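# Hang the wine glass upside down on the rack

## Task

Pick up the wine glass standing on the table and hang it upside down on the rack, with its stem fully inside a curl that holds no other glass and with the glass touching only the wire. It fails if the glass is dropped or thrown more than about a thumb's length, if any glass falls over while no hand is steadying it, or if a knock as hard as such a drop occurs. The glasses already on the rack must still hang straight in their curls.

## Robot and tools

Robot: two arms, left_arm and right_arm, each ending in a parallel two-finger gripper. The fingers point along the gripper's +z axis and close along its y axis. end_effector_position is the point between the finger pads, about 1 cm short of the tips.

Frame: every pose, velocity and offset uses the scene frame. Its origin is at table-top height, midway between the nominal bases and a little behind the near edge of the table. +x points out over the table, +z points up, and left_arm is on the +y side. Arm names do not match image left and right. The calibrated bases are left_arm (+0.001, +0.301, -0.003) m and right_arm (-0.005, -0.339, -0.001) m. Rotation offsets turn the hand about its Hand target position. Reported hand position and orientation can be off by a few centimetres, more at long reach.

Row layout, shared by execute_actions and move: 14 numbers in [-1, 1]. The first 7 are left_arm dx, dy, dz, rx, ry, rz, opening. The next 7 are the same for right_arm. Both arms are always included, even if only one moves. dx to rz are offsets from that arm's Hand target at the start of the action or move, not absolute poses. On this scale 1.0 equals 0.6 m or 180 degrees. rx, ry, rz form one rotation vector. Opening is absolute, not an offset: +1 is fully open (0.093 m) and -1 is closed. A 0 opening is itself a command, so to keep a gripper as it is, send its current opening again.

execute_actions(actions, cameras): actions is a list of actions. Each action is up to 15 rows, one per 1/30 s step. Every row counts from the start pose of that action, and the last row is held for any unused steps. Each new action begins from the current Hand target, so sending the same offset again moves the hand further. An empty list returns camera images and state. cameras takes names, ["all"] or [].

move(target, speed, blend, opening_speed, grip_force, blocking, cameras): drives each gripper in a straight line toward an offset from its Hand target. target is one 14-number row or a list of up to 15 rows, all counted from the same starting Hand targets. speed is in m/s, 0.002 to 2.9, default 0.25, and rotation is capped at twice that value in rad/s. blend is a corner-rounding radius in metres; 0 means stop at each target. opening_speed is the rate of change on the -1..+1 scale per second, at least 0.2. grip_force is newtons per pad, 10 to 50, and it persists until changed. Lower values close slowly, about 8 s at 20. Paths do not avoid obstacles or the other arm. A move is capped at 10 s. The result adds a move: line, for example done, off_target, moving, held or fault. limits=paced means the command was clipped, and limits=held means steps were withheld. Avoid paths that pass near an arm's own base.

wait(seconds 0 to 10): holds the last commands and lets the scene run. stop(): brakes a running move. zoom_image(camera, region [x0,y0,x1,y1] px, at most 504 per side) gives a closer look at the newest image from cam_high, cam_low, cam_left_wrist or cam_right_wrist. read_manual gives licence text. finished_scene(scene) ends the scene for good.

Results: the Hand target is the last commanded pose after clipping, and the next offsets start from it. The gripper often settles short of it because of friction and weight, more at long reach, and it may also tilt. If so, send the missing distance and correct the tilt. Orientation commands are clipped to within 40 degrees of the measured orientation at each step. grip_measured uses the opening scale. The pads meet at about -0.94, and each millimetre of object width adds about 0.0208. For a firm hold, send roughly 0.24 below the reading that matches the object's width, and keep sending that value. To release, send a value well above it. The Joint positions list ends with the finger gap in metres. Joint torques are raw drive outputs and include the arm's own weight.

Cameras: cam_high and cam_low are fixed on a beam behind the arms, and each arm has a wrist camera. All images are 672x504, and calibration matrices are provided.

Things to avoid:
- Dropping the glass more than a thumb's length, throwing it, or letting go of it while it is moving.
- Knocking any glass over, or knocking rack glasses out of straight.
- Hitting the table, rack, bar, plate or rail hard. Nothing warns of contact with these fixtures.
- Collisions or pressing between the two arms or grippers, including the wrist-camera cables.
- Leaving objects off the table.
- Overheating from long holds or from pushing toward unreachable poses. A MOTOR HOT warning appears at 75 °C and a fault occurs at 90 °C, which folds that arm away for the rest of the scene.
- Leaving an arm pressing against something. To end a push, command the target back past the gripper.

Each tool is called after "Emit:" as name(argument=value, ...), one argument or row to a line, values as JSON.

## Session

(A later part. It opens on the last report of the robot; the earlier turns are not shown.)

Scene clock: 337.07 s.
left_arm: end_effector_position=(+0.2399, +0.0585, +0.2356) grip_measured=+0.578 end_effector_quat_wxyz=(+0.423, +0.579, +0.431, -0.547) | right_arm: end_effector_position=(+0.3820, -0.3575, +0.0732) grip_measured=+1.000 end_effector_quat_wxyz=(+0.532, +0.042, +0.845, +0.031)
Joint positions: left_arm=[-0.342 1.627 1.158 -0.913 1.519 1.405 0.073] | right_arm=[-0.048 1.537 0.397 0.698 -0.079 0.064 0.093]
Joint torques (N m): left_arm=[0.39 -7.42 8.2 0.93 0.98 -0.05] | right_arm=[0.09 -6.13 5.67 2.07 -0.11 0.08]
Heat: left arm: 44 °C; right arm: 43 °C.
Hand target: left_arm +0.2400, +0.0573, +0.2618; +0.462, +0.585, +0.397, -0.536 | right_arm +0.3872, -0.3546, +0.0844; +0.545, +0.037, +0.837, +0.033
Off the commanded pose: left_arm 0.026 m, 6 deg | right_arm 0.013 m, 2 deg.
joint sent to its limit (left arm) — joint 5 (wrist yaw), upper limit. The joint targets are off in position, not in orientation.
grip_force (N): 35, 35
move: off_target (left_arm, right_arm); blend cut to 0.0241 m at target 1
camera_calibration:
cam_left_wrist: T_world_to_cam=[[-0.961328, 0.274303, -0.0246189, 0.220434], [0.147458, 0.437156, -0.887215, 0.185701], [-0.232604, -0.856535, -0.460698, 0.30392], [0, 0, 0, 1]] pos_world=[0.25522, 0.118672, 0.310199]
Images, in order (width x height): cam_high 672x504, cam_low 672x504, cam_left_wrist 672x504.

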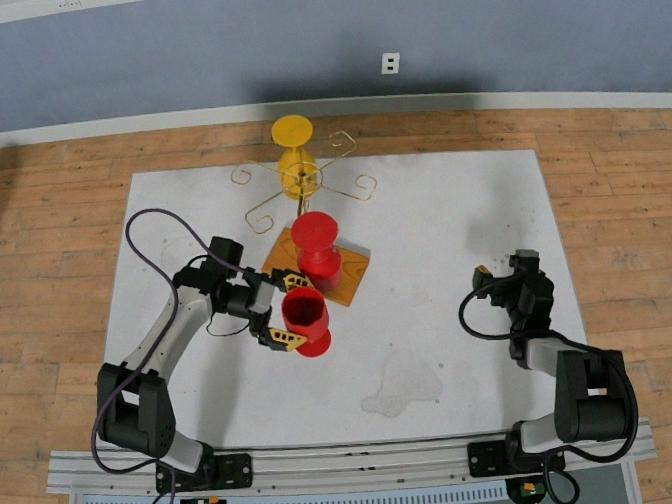

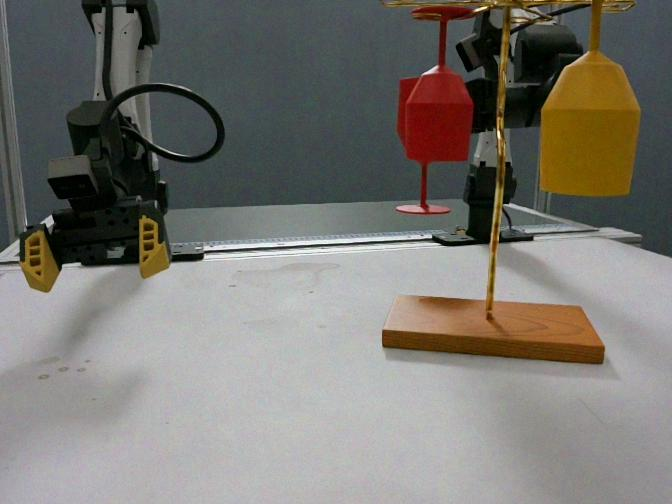

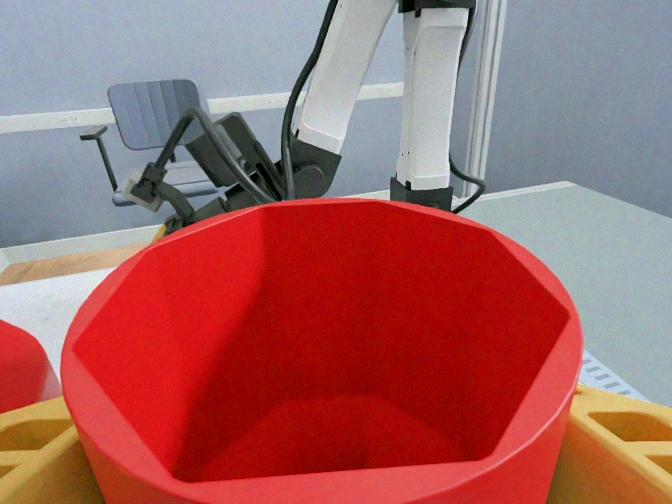

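Emit:
move(
  target=[
    [-0.08,0.02,0.01,0.03,0.107,0,0.25,0,0,0,0,0,0,1],
    [-0.08,0.02,0.02,0.09,0.32,0,0.25,0,0,0,0,0,0,1],
    [-0.08,0.02,0.02,0.18,0.64,0,0.25,0,0,0,0,0,0,1],
  ],
  blend=[0.02,0.02,0],
  speed=0.4,
  cameras=["cam_left_wrist","cam_high","cam_low"],
)

Scene clock: 350.90 s.
left_arm: end_effector_position=(+0.1896, +0.0732, +0.2564) grip_measured=+0.574 end_effector_quat_wxyz=(-0.255, -0.055, +0.719, -0.644) | right_arm: end_effector_position=(+0.3820, -0.3575, +0.0732) grip_measured=+1.000 end_effector_quat_wxyz=(+0.532, +0.042, +0.845, +0.031)
Joint positions: left_arm=[-0.342 1.588 1.184 -1.538 1.519 -0.078 0.073] | right_arm=[-0.048 1.537 0.397 0.698 -0.079 0.064 0.093]
Joint torques (N m): left_arm=[-0.14 -5.2 8.02 0.08 0.96 -0.1] | right_arm=[0.09 -6.11 5.67 2.08 -0.11 0.08]
Heat: left arm: 41 °C; right arm: 43 °C.
Hand target: left_arm +0.1920, +0.0693, +0.2738; -0.236, -0.044, +0.709, -0.663 | right_arm +0.3872, -0.3546, +0.0844; +0.545, +0.037, +0.837, +0.033
Off the commanded pose: left_arm 0.018 m, 4 deg | right_arm 0.013 m, 2 deg.
joint sent to its limit (left arm) — joint 5 (wrist yaw), upper limit. The joint targets are off in position, not in orientation.
grip_force (N): 35, 35
move: off_target (left_arm, right_arm)
camera_calibration:
cam_left_wrist: T_world_to_cam=[[0.404508, -0.158238, 0.900741, -0.295971], [-0.660784, 0.630336, 0.407482, 0.012269], [-0.632248, -0.760025, 0.150415, 0.226432], [0, 0, 0, 1]] pos_world=[0.270991, 0.117527, 0.227535]
Images, in order (width x height): cam_high 672x504, cam_low 672x504, cam_left_wrist 672x504.

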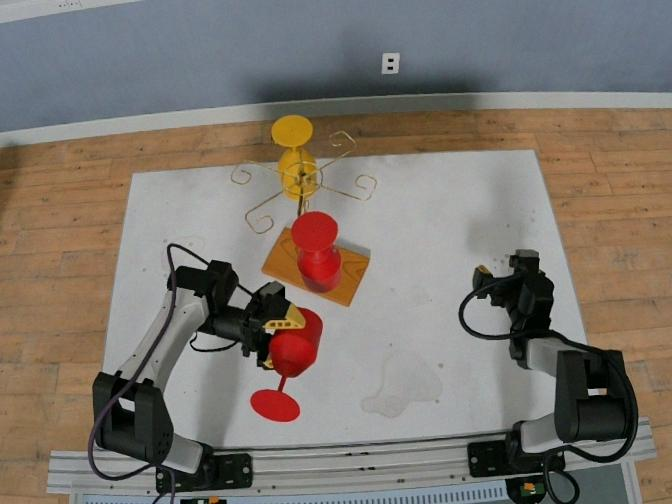

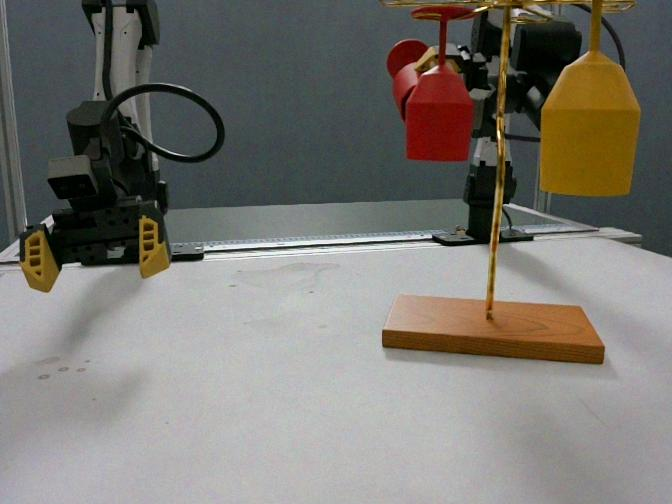

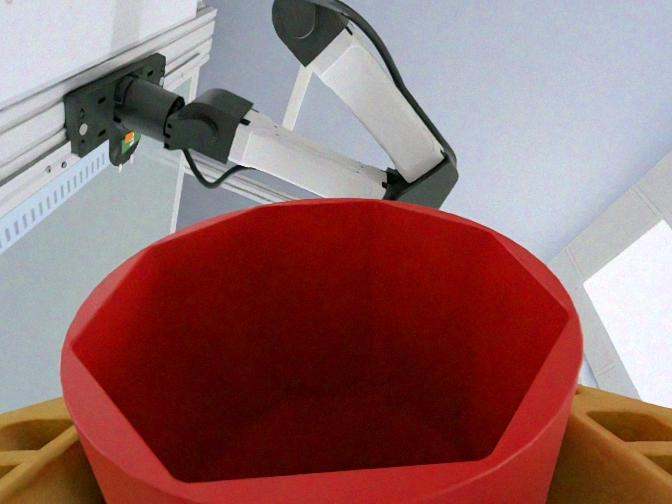

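Emit:
move(
  target=[
    [0,0,0,0.103,0.34,0,0.25,0,0,0,0,0,0,1],
    [0.13,0.134,0.019,0.043,0.354,0.1,0.25,0,0,0,0,0,0,1],
  ],
  blend=[0.02,0],
  speed=0.4,
  cameras=["cam_left_wrist","cam_high","cam_low"],
)

Scene clock: 370.10 s.
left_arm: end_effector_position=(+0.2658, +0.1507, +0.2702) grip_measured=+0.575 end_effector_quat_wxyz=(+0.465, +0.510, -0.511, +0.512) | right_arm: end_effector_position=(+0.3820, -0.3575, +0.0732) grip_measured=+1.000 end_effector_quat_wxyz=(+0.532, +0.042, +0.845, +0.031)
Joint positions: left_arm=[0.004 1.6 1.262 -1.55 1.519 -1.196 0.073] | right_arm=[-0.048 1.537 0.397 0.698 -0.079 0.064 0.093]
Joint torques (N m): left_arm=[0.21 -3.74 9.09 -0.21 0.87 -0.13] | right_arm=[0.1 -6.12 5.7 2.07 -0.11 0.08]
Heat: left arm: 40 °C; right arm: 44 °C.
Hand target: left_arm +0.2700, +0.1497, +0.2852; +0.468, +0.505, -0.504, +0.520 | right_arm +0.3872, -0.3546, +0.0844; +0.545, +0.037, +0.837, +0.033
Off the commanded pose: left_arm 0.016 m, 1 deg | right_arm 0.013 m, 2 deg.
grip_force (N): 35, 35
move: off_target (left_arm, right_arm)
camera_calibration:
cam_left_wrist: T_world_to_cam=[[0.997213, 0.0492091, 0.0560731, -0.287587], [-0.0706114, 0.379988, 0.922292, -0.250173], [0.024078, -0.923681, 0.382404, 0.118937], [0, 0, 0, 1]] pos_world=[0.266257, 0.219074, 0.201376]
Images, in order (width x height): cam_high 672x504, cam_low 672x504, cam_left_wrist 672x504.

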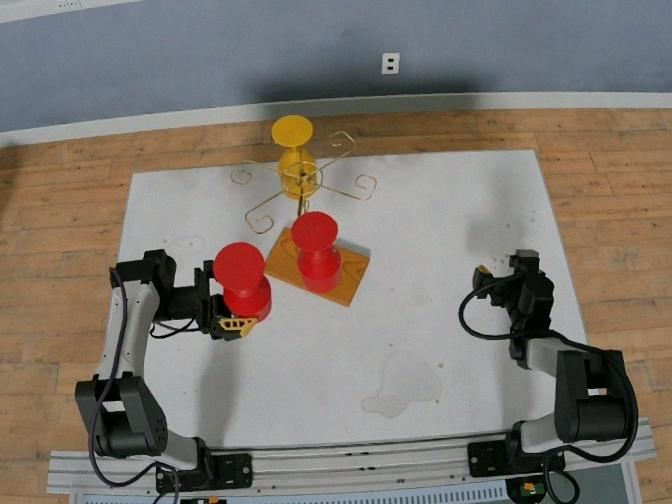

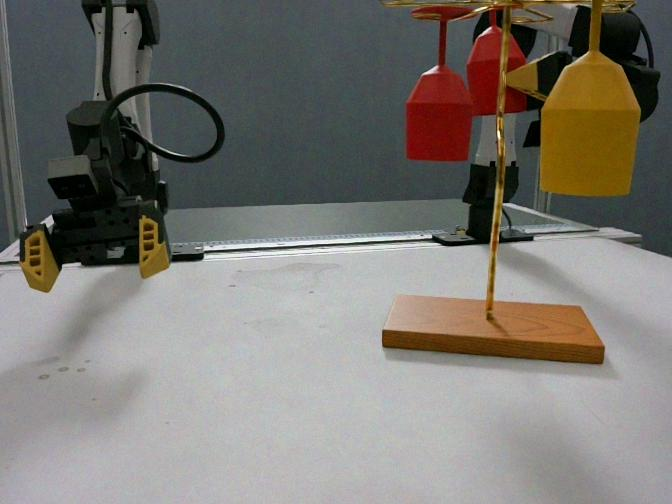

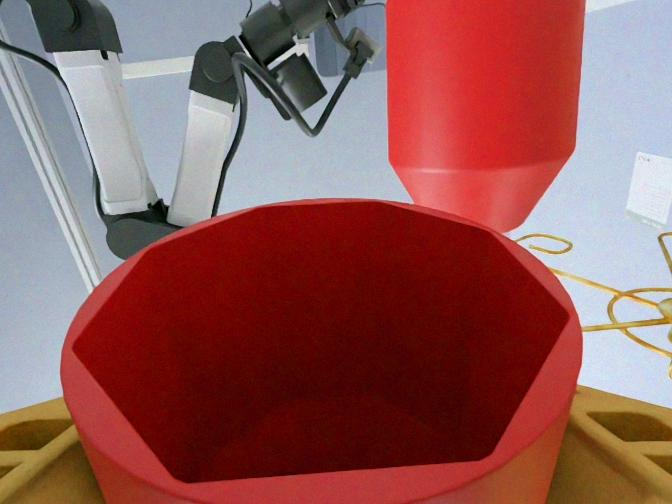

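Emit:
zoom_image(
  camera="cam_high",
  region=[220, 150, 310, 218],
)

Emit:
zoom_image(
  camera="cam_low",
  region=[372, 0, 672, 60],
)

Scaled by 5.600 from the camera's 672x504 image, which has a finer 960x720 frame.

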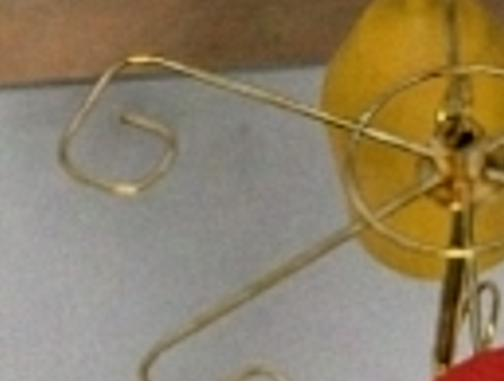

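Scaled by 1.680 from the camera's 672x504 image, which has a finer 960x720 frame.

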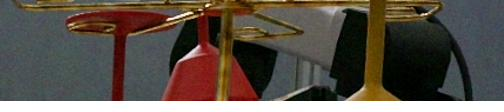

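Emit:
move(
  target=[
    [0.02,0.142,0.02,0,0.016,0,0.25,-0.22,0.1,0.577,0.03,-0.06,0.137,1],
    [0.175,0.142,0.02,0,0.016,0,0.25,-0.248,0.387,0.577,0.058,-0.125,0.274,1],
  ],
  blend=[0.03,0],
  speed=0.3,
  cameras=["all"],
)

Scene clock: 451.83 s.
left_arm: end_effector_position=(+0.3737, +0.2392, +0.2855) grip_measured=+0.575 end_effector_quat_wxyz=(+0.408, +0.579, -0.442, +0.550) | right_arm: end_effector_position=(+0.2377, -0.1252, +0.4233) grip_measured=+1.000 end_effector_quat_wxyz=(+0.607, -0.278, +0.667, +0.330)
Joint positions: left_arm=[0.234 1.881 1.68 -1.556 1.503 -1.361 0.073] | right_arm=[0.596 0.916 1.138 -0.269 -0.33 0.081 0.093]
Joint torques (N m): left_arm=[-0.68 -5.6 9.52 -0.12 0.66 -0.14] | right_arm=[0.69 -0.99 4.19 2.78 0.08 0.19]
Motor temperatures (°C): left_arm=[21 35 39 26 23 22 23] | right_arm=[22 38 38 45 21 24 21]
Heat: left arm: 39 °C; right arm: 45 °C.
Hand target: left_arm +0.3750, +0.2349, +0.2972; +0.481, +0.518, -0.493, +0.508 | right_arm +0.2385, -0.1224, +0.4306; +0.624, -0.272, +0.652, +0.335
Off the commanded pose: left_arm 0.013 m, 13 deg | right_arm 0.008 m, 3 deg.
joint sent to its limit (left arm) — joint 4 (wrist pitch), lower limit. The joint targets are off in position and orientation.
grip_force (N): 35, 35
move: off_target (left_arm, right_arm)
camera_calibration:
cam_left_wrist: T_world_to_cam=[[0.959745, 0.280177, 0.0197523, -0.431308], [-0.120041, 0.345588, 0.930677, -0.265936], [0.253928, -0.895584, 0.365309, 0.10452], [0, 0, 0, 1]] pos_world=[0.355482, 0.306353, 0.217838]
cam_right_wrist: T_world_to_cam=[[0.770591, -0.625117, -0.124169, -0.207607], [-0.374948, -0.287115, -0.881464, 0.464951], [0.515367, 0.725805, -0.455635, 0.247164], [0, 0, 0, 1]] pos_world=[0.206932, -0.175677, 0.496676]

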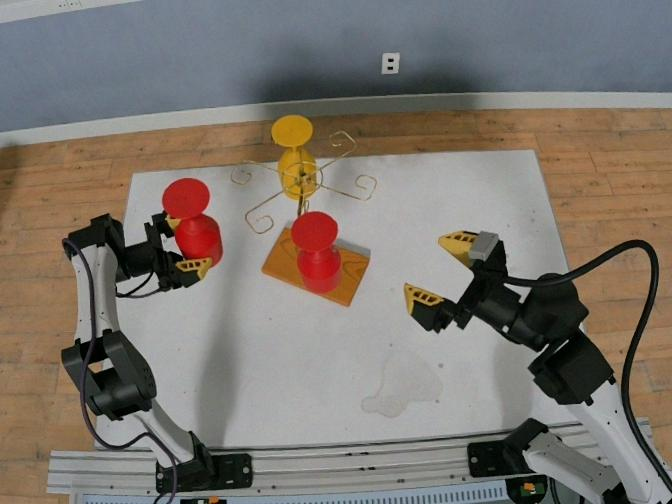

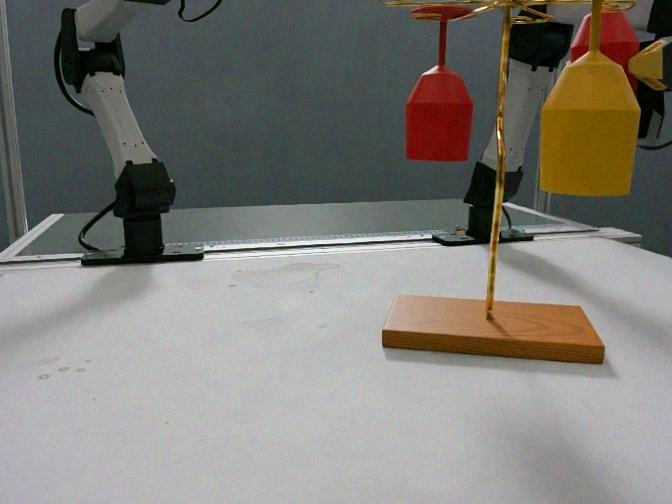

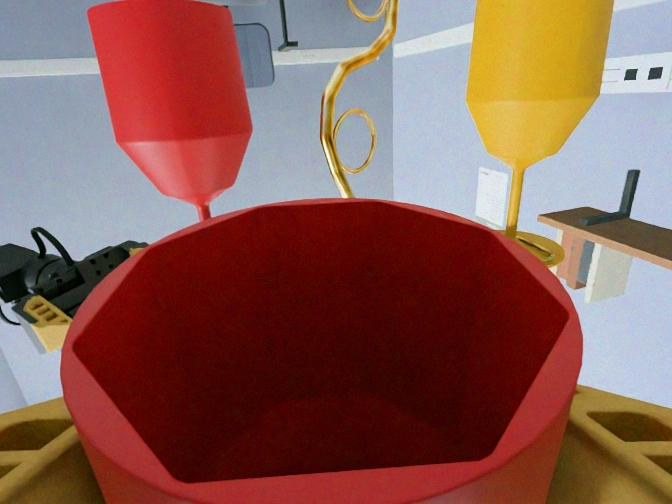

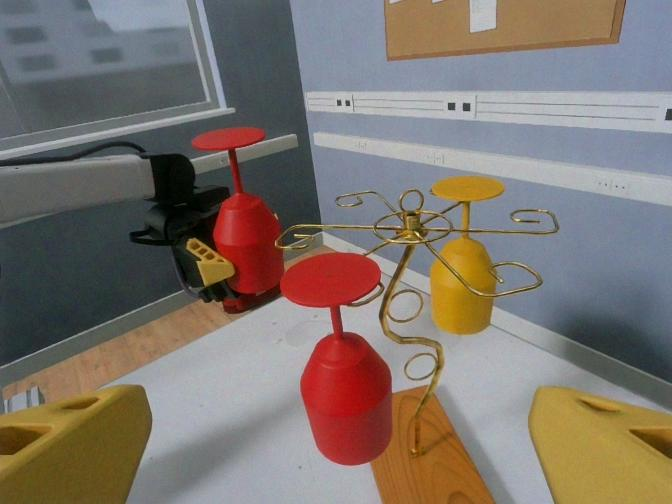

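Emit:
zoom_image(
  camera="cam_right_wrist",
  region=[260, 170, 440, 305],
)

Scaled by 2.800 from the camera's 672x504 image, which has a finer 960x720 frame.

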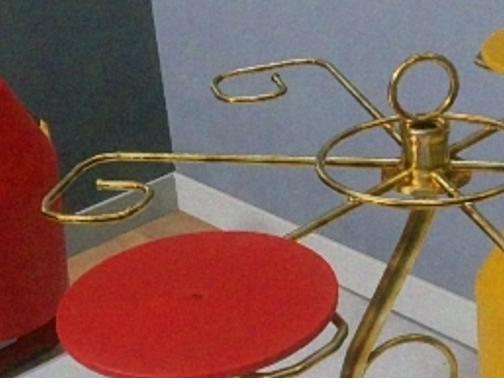

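Emit:
move(
  target=[0.083,-0.137,-0.045,0,0,0,0.25,0,0,0,0,0,0,1],
  speed=0.15,
  cameras=["all"],
)

Emit:
zoom_image(
  camera="cam_right_wrist",
  region=[260, 150, 440, 285],
)

Emit:
zoom_image(
  camera="cam_high",
  region=[200, 150, 320, 240],
)

Scene clock: 486.73 s.
left_arm: end_effector_position=(+0.4185, +0.1567, +0.2532) grip_measured=+0.575 end_effector_quat_wxyz=(+0.483, +0.536, -0.493, +0.486) | right_arm: end_effector_position=(+0.2377, -0.1252, +0.4234) grip_measured=+1.000 end_effector_quat_wxyz=(+0.607, -0.278, +0.667, +0.330)
Joint positions: left_arm=[-0.006 2.159 1.957 -1.498 1.503 -1.473 0.073] | right_arm=[0.596 0.916 1.138 -0.269 -0.33 0.081 0.093]
Joint torques (N m): left_arm=[-0.06 -7.42 9.59 0.35 1.02 -0.14] | right_arm=[0.7 -0.96 4.23 2.79 0.07 0.18]
Motor temperatures (°C): left_arm=[21 38 43 26 23 22 23] | right_arm=[22 35 36 50 21 24 21]
Heat: left arm: 43 °C; right arm: 50 °C.
Hand target: left_arm +0.4248, +0.1527, +0.2702; +0.481, +0.518, -0.493, +0.508 | right_arm +0.2385, -0.1224, +0.4306; +0.624, -0.272, +0.652, +0.335
Off the commanded pose: left_arm 0.019 m, 3 deg | right_arm 0.008 m, 3 deg.
grip_force (N): 35, 35
move: off_target (left_arm, right_arm)
camera_calibration:
cam_left_wrist: T_world_to_cam=[[0.998138, 0.0518563, -0.0321244, -0.417784], [0.0108459, 0.367368, 0.930012, -0.260028], [0.0600285, -0.928629, 0.366122, 0.11717], [0, 0, 0, 1]] pos_world=[0.412793, 0.225998, 0.18551]
cam_right_wrist: T_world_to_cam=[[0.770635, -0.625102, -0.123974, -0.207698], [-0.37461, -0.286969, -0.881655, 0.46509], [0.515548, 0.725877, -0.455317, 0.247027], [0, 0, 0, 1]] pos_world=[0.206933, -0.175677, 0.496776]

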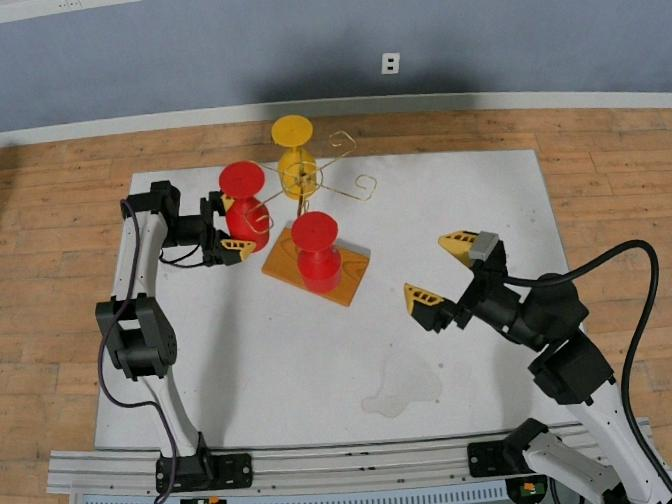

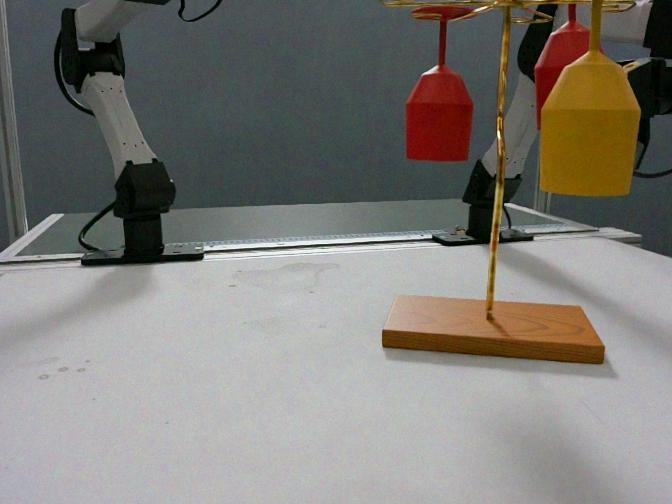

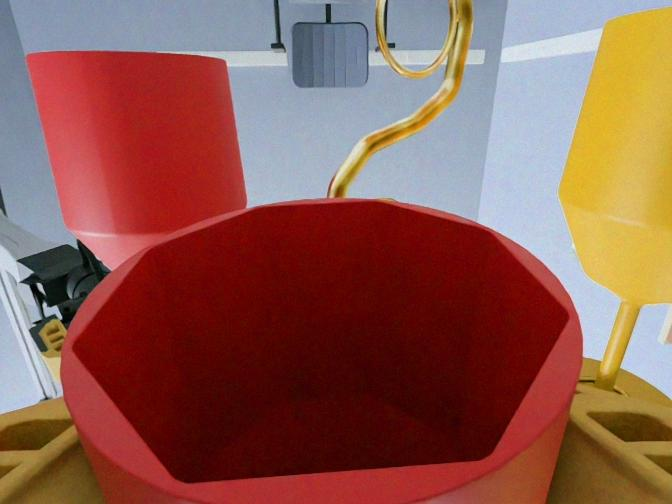

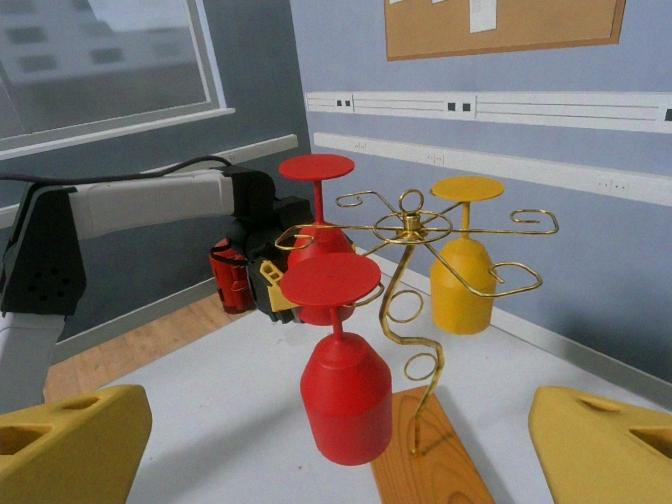

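Scaled by 2.800 from the camera's 672x504 image, which has a finer 960x720 frame.

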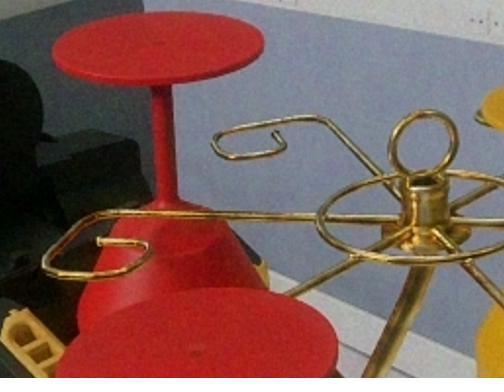

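Scaled by 4.200 from the camera's 672x504 image, which has a finer 960x720 frame.

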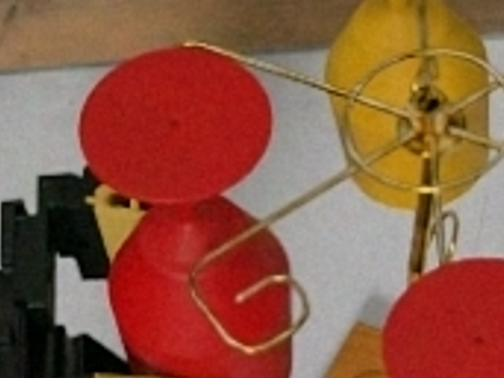

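Emit:
move(
  target=[0.057,-0.033,-0.047,0,0,0,0.25,0,0,0,0,0,0,1],
  speed=0.1,
  cameras=["all"],
)

Emit:
zoom_image(
  camera="cam_right_wrist",
  region=[280, 150, 430, 262],
)

Emit:
zoom_image(
  camera="cam_high",
  region=[200, 135, 320, 225],
)

Scene clock: 520.60 s.
left_arm: end_effector_position=(+0.4677, +0.1408, +0.2117) grip_measured=+0.575 end_effector_quat_wxyz=(+0.493, +0.537, -0.492, +0.476) | right_arm: end_effector_position=(+0.2377, -0.1252, +0.4235) grip_measured=+1.000 end_effector_quat_wxyz=(+0.608, -0.278, +0.667, +0.330)
Joint positions: left_arm=[-0.045 2.295 2.014 -1.099 1.503 -1.816 0.073] | right_arm=[0.596 0.916 1.138 -0.269 -0.33 0.081 0.093]
Joint torques (N m): left_arm=[-0.65 -13.41 4.77 0.87 0.88 -0.13] | right_arm=[0.73 -0.99 4.19 2.77 0.07 0.19]
Heat: left arm: 42 °C; right arm: 53 °C.
Hand target: left_arm +0.4590, +0.1329, +0.2420; +0.481, +0.518, -0.493, +0.508 | right_arm +0.2385, -0.1224, +0.4306; +0.624, -0.272, +0.652, +0.335
Off the commanded pose: left_arm 0.032 m, 4 deg | right_arm 0.008 m, 3 deg.
grip_force (N): 35, 35
move: off_target (left_arm, right_arm)
camera_calibration:
cam_left_wrist: T_world_to_cam=[[0.997905, 0.0347861, -0.0545484, -0.460114], [0.03793, 0.368471, 0.928865, -0.228677], [0.0524111, -0.928988, 0.366379, 0.118221], [0, 0, 0, 1]] pos_world=[0.461628, 0.210092, 0.143998]
cam_right_wrist: T_world_to_cam=[[0.770696, -0.625048, -0.123869, -0.207676], [-0.374338, -0.286811, -0.881822, 0.465108], [0.515654, 0.725985, -0.455023, 0.246929], [0, 0, 0, 1]] pos_world=[0.206833, -0.175677, 0.496776]

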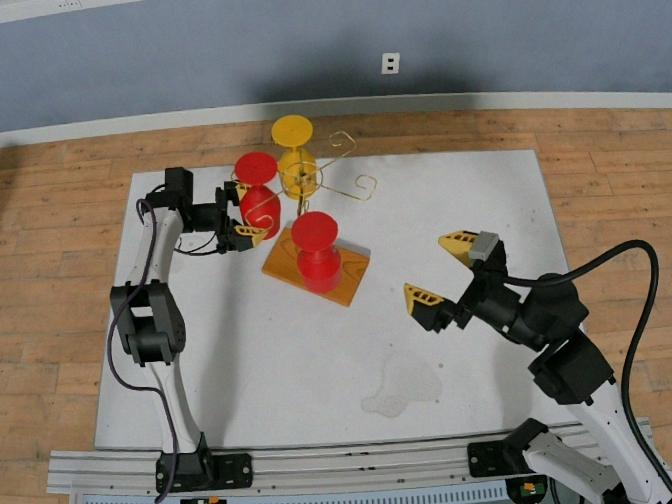

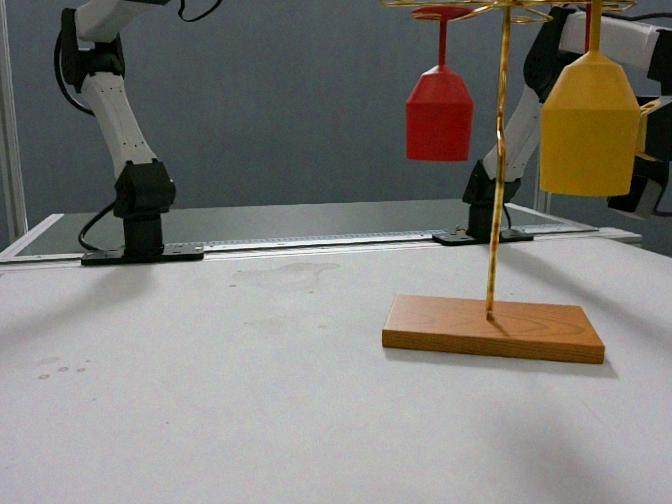

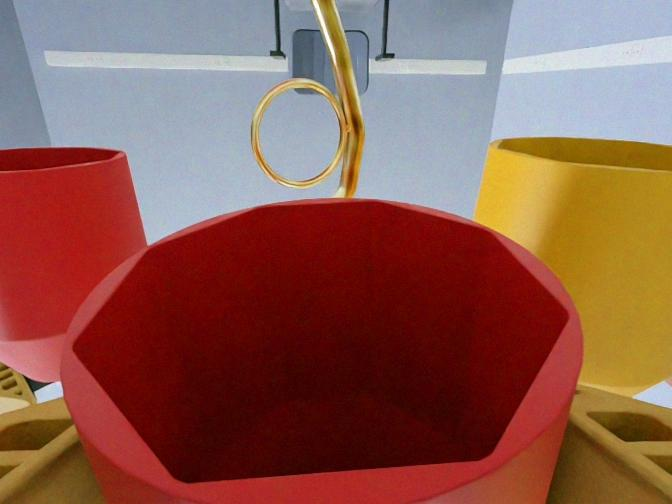

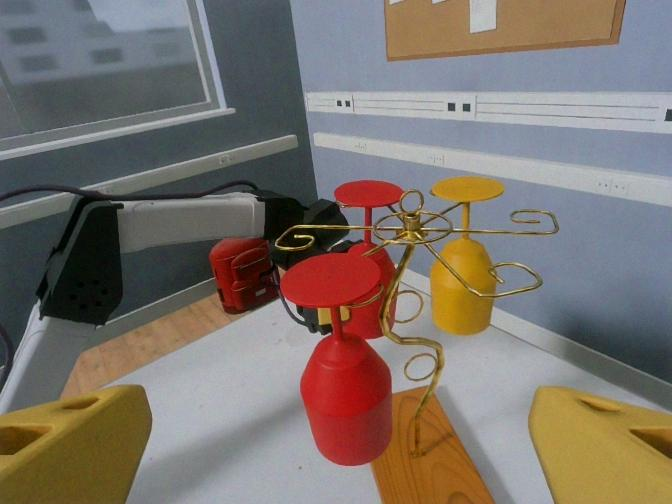

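Scaled by 3.360 from the camera's 672x504 image, which has a finer 960x720 frame.

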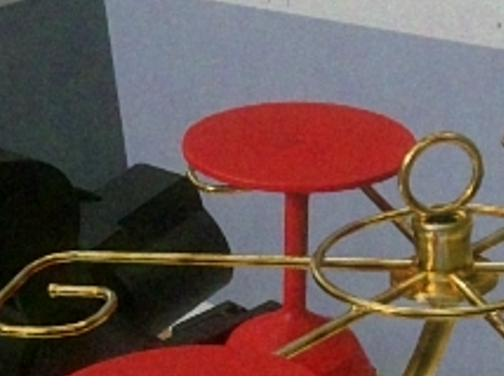

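Scaled by 4.200 from the camera's 672x504 image, which has a finer 960x720 frame.

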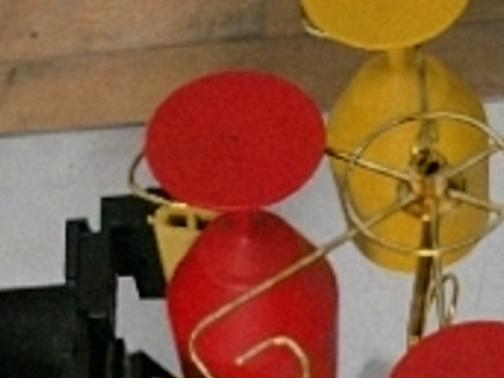

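Emit:
move(
  target=[0.018,0.012,0.022,0,0,0,0.25,0,0,0,0,0,0,1],
  speed=0.05,
  cameras=["cam_right_wrist","cam_high"],
)

Emit:
zoom_image(
  camera="cam_right_wrist",
  region=[280, 150, 430, 262],
)

Emit:
zoom_image(
  camera="cam_high",
  region=[200, 135, 320, 225],
)

Scene clock: 536.50 s.
left_arm: end_effector_position=(+0.4699, +0.1408, +0.2122) grip_measured=+0.575 end_effector_quat_wxyz=(+0.503, +0.548, -0.479, +0.466) | right_arm: end_effector_position=(+0.2377, -0.1252, +0.4236) grip_measured=+1.000 end_effector_quat_wxyz=(+0.608, -0.278, +0.667, +0.330)
Joint positions: left_arm=[-0.045 2.295 2.014 -1.073 1.503 -1.887 0.073] | right_arm=[0.596 0.916 1.138 -0.268 -0.33 0.081 0.093]
Joint torques (N m): left_arm=[0.54 -13.24 8.96 0.91 0.91 -0.13] | right_arm=[0.7 -1.01 4.19 2.77 0.08 0.18]
Motor temperatures (°C): left_arm=[21 51 40 26 24 22 23] | right_arm=[22 33 36 54 21 24 21]
Heat: left arm: 51 °C; right arm: 54 °C.
Hand target: left_arm +0.4698, +0.1401, +0.2552; +0.481, +0.518, -0.493, +0.508 | right_arm +0.2385, -0.1224, +0.4306; +0.624, -0.272, +0.652, +0.335
Off the commanded pose: left_arm 0.043 m, 7 deg | right_arm 0.008 m, 3 deg.
grip_force (N): 35, 35
move: off_target (left_arm, right_arm)
camera_calibration:
cam_right_wrist: T_world_to_cam=[[0.770687, -0.625072, -0.123798, -0.207702], [-0.374108, -0.286576, -0.881996, 0.465276], [0.515834, 0.726057, -0.454705, 0.246791], [0, 0, 0, 1]] pos_world=[0.206833, -0.175676, 0.496876]
Images, in order (width x height): cam_high 672x504, cam_right_wrist 672x504.

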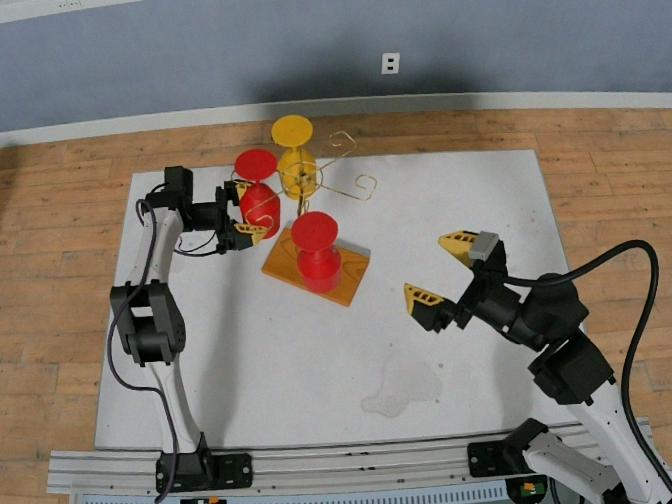

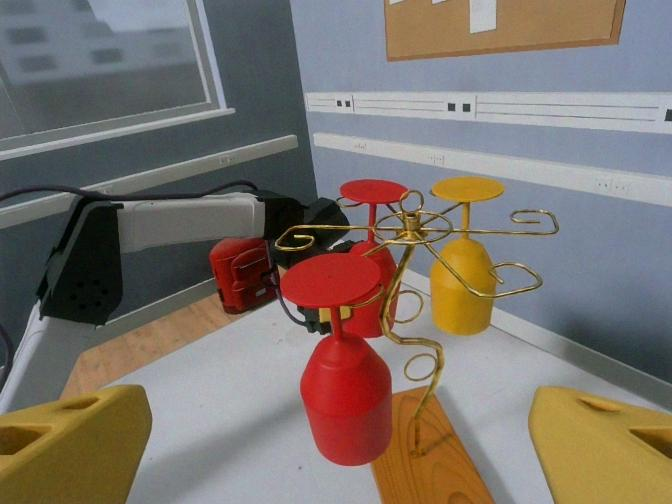

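Scaled by 3.360 from the camera's 672x504 image, which has a finer 960x720 frame.

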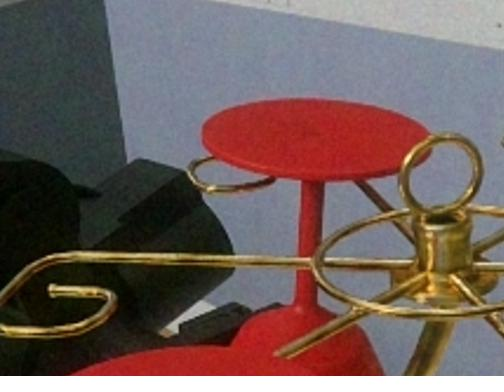

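Scaled by 4.200 from the camera's 672x504 image, which has a finer 960x720 frame.

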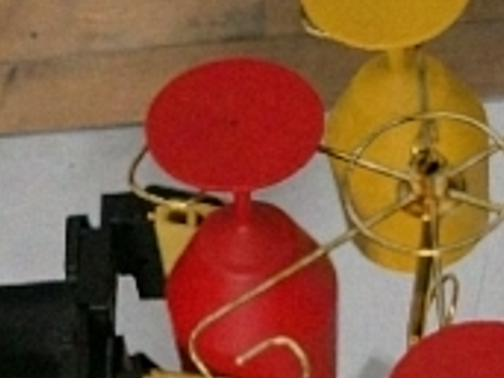

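Emit:
move(
  target=[0.018,0.014,0.025,0,-0.032,0,0.25,0,0,0,0,0,0,1],
  speed=0.05,
  cameras=["cam_right_wrist","cam_high"],
)

Emit:
zoom_image(
  camera="cam_right_wrist",
  region=[280, 150, 430, 262],
)

Emit:
zoom_image(
  camera="cam_high",
  region=[200, 135, 320, 225],
)

Scene clock: 549.07 s.
left_arm: end_effector_position=(+0.4797, +0.1498, +0.2258) grip_measured=+0.575 end_effector_quat_wxyz=(+0.479, +0.534, -0.494, +0.491) | right_arm: end_effector_position=(+0.2377, -0.1252, +0.4237) grip_measured=+1.000 end_effector_quat_wxyz=(+0.608, -0.278, +0.667, +0.330)
Joint positions: left_arm=[-0.027 2.295 2.061 -1.04 1.503 -1.887 0.073] | right_arm=[0.596 0.916 1.138 -0.268 -0.33 0.081 0.093]
Joint torques (N m): left_arm=[0.47 -12.42 10.41 1.03 0.96 -0.01] | right_arm=[0.69 -0.99 4.22 2.77 0.08 0.19]
Motor temperatures (°C): left_arm=[21 56 40 27 24 22 23] | right_arm=[22 32 35 55 21 24 21]
Heat: left arm: 56 °C; right arm: 55 °C.
Hand target: left_arm +0.4806, +0.1485, +0.2702; +0.455, +0.492, -0.516, +0.533 | right_arm +0.2385, -0.1224, +0.4306; +0.624, -0.272, +0.652, +0.335
Off the commanded pose: left_arm 0.044 m, 8 deg | right_arm 0.007 m, 3 deg.
grip_force (N): 35, 35
move: off_target (left_arm, right_arm)
camera_calibration:
cam_right_wrist: T_world_to_cam=[[0.770718, -0.625058, -0.123679, -0.207753], [-0.373814, -0.286368, -0.882188, 0.465436], [0.516001, 0.726151, -0.454364, 0.246649], [0, 0, 0, 1]] pos_world=[0.206834, -0.175676, 0.496976]
Images, in order (width x height): cam_high 672x504, cam_right_wrist 672x504.

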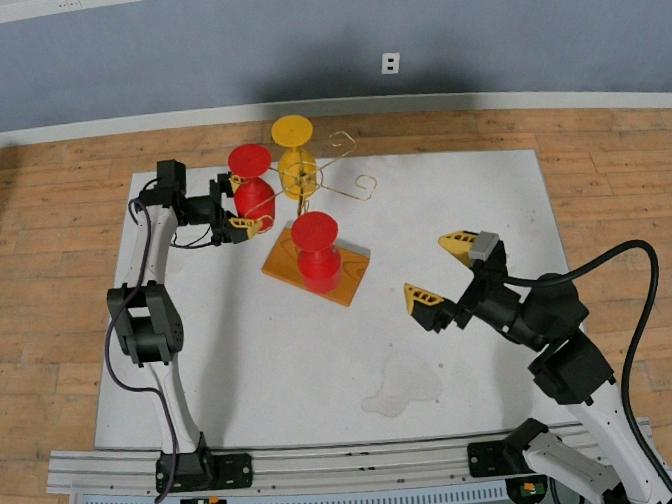

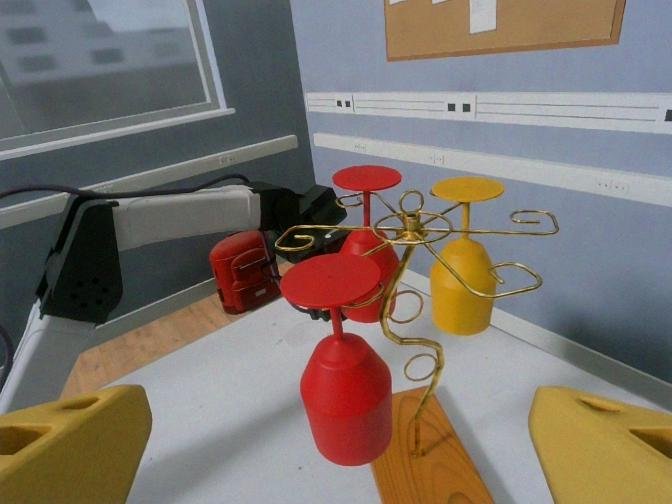

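Scaled by 3.360 from the camera's 672x504 image, which has a finer 960x720 frame.

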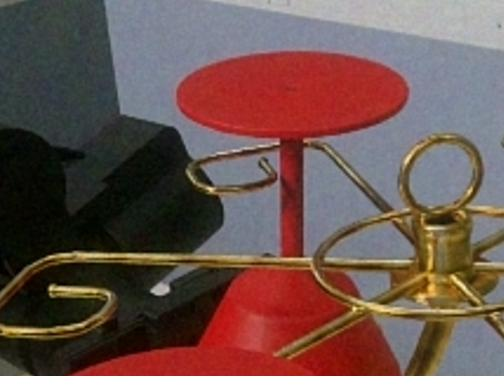

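Scaled by 4.200 from the camera's 672x504 image, which has a finer 960x720 frame.

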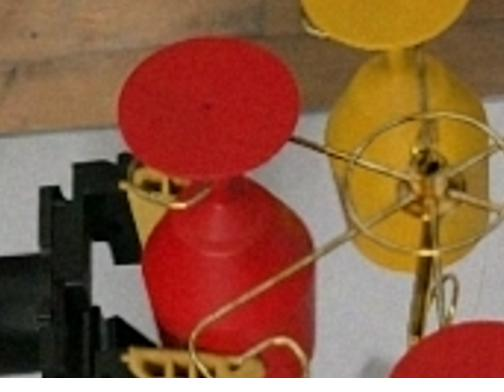

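Emit:
move(
  target=[0.01,0.017,0,0,0,0,0.25,0,0,0,0,0,0,1],
  speed=0.05,
  cameras=["cam_right_wrist","cam_high"],
)

Emit:
zoom_image(
  camera="cam_right_wrist",
  region=[300, 150, 410, 232],
)

Emit:
zoom_image(
  camera="cam_high",
  region=[200, 135, 320, 225],
)

Scene clock: 564.07 s.
left_arm: end_effector_position=(+0.4861, +0.1574, +0.2411) grip_measured=+0.575 end_effector_quat_wxyz=(+0.461, +0.525, -0.503, +0.509) | right_arm: end_effector_position=(+0.2377, -0.1252, +0.4237) grip_measured=+1.000 end_effector_quat_wxyz=(+0.608, -0.278, +0.667, +0.330)
Joint positions: left_arm=[-0.012 2.295 2.117 -1.04 1.503 -1.887 0.073] | right_arm=[0.596 0.916 1.138 -0.268 -0.33 0.081 0.093]
Joint torques (N m): left_arm=[0.66 -9.89 10.45 0.77 1.01 0.1] | right_arm=[0.68 -0.99 4.18 2.77 0.08 0.18]
Motor temperatures (°C): left_arm=[21 59 44 26 24 22 23] | right_arm=[22 32 35 56 21 24 21]
Heat: left arm: 59 °C; right arm: 56 °C.
Hand target: left_arm +0.4866, +0.1587, +0.2702; +0.455, +0.492, -0.516, +0.533 | right_arm +0.2385, -0.1224, +0.4306; +0.624, -0.272, +0.652, +0.335
Off the commanded pose: left_arm 0.029 m, 5 deg | right_arm 0.008 m, 3 deg.
grip_force (N): 35, 35
move: off_target (left_arm, right_arm)
camera_calibration:
cam_right_wrist: T_world_to_cam=[[0.770718, -0.625058, -0.123679, -0.207753], [-0.373814, -0.286368, -0.882188, 0.465436], [0.516001, 0.726151, -0.454364, 0.246649], [0, 0, 0, 1]] pos_world=[0.206834, -0.175676, 0.496976]
Images, in order (width x height): cam_high 672x504, cam_right_wrist 672x504.

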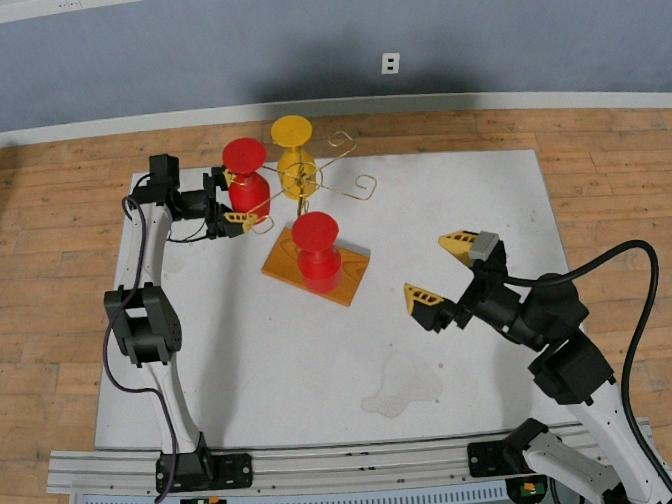

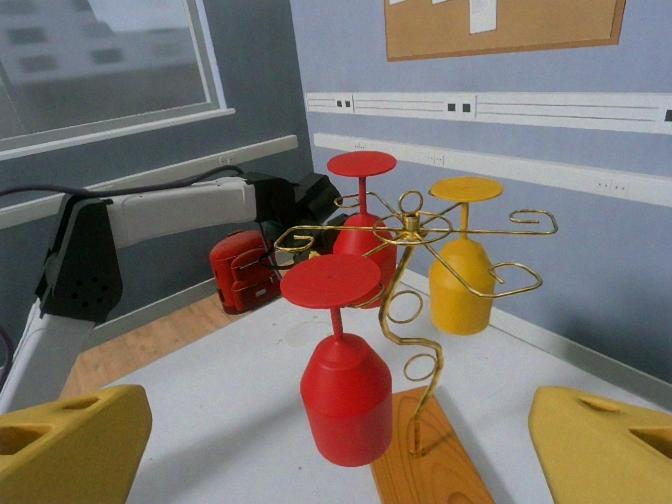

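Scaled by 4.582 from the camera's 672x504 image, which has a finer 960x720 frame.

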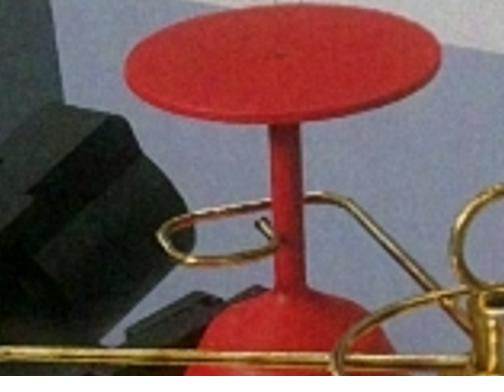

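Scaled by 4.200 from the camera's 672x504 image, which has a finer 960x720 frame.

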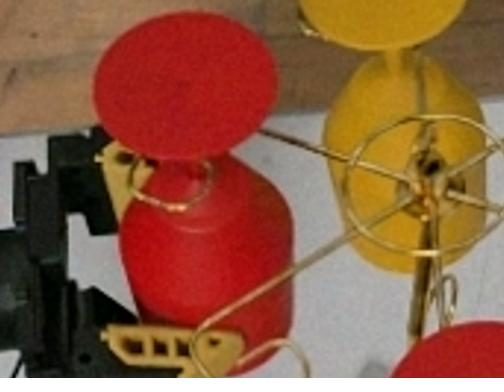

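Emit:
zoom_image(
  camera="cam_right_wrist",
  region=[330, 180, 390, 225],
)

Emit:
zoom_image(
  camera="cam_high",
  region=[220, 145, 280, 190],
)

Scaled by 8.400 from the camera's 672x504 image, which has a finer 960x720 frame.

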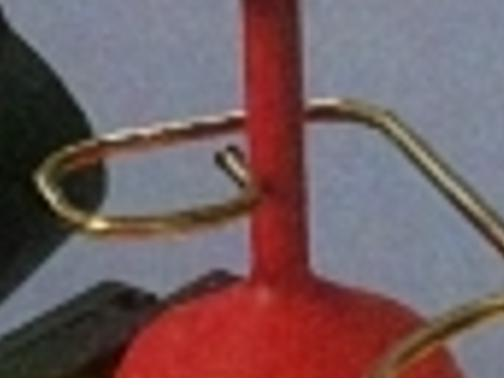

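Scaled by 8.400 from the camera's 672x504 image, which has a finer 960x720 frame.

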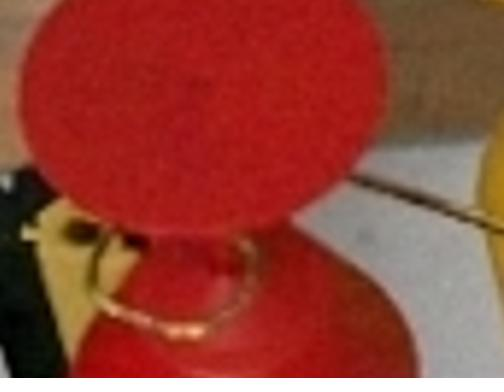

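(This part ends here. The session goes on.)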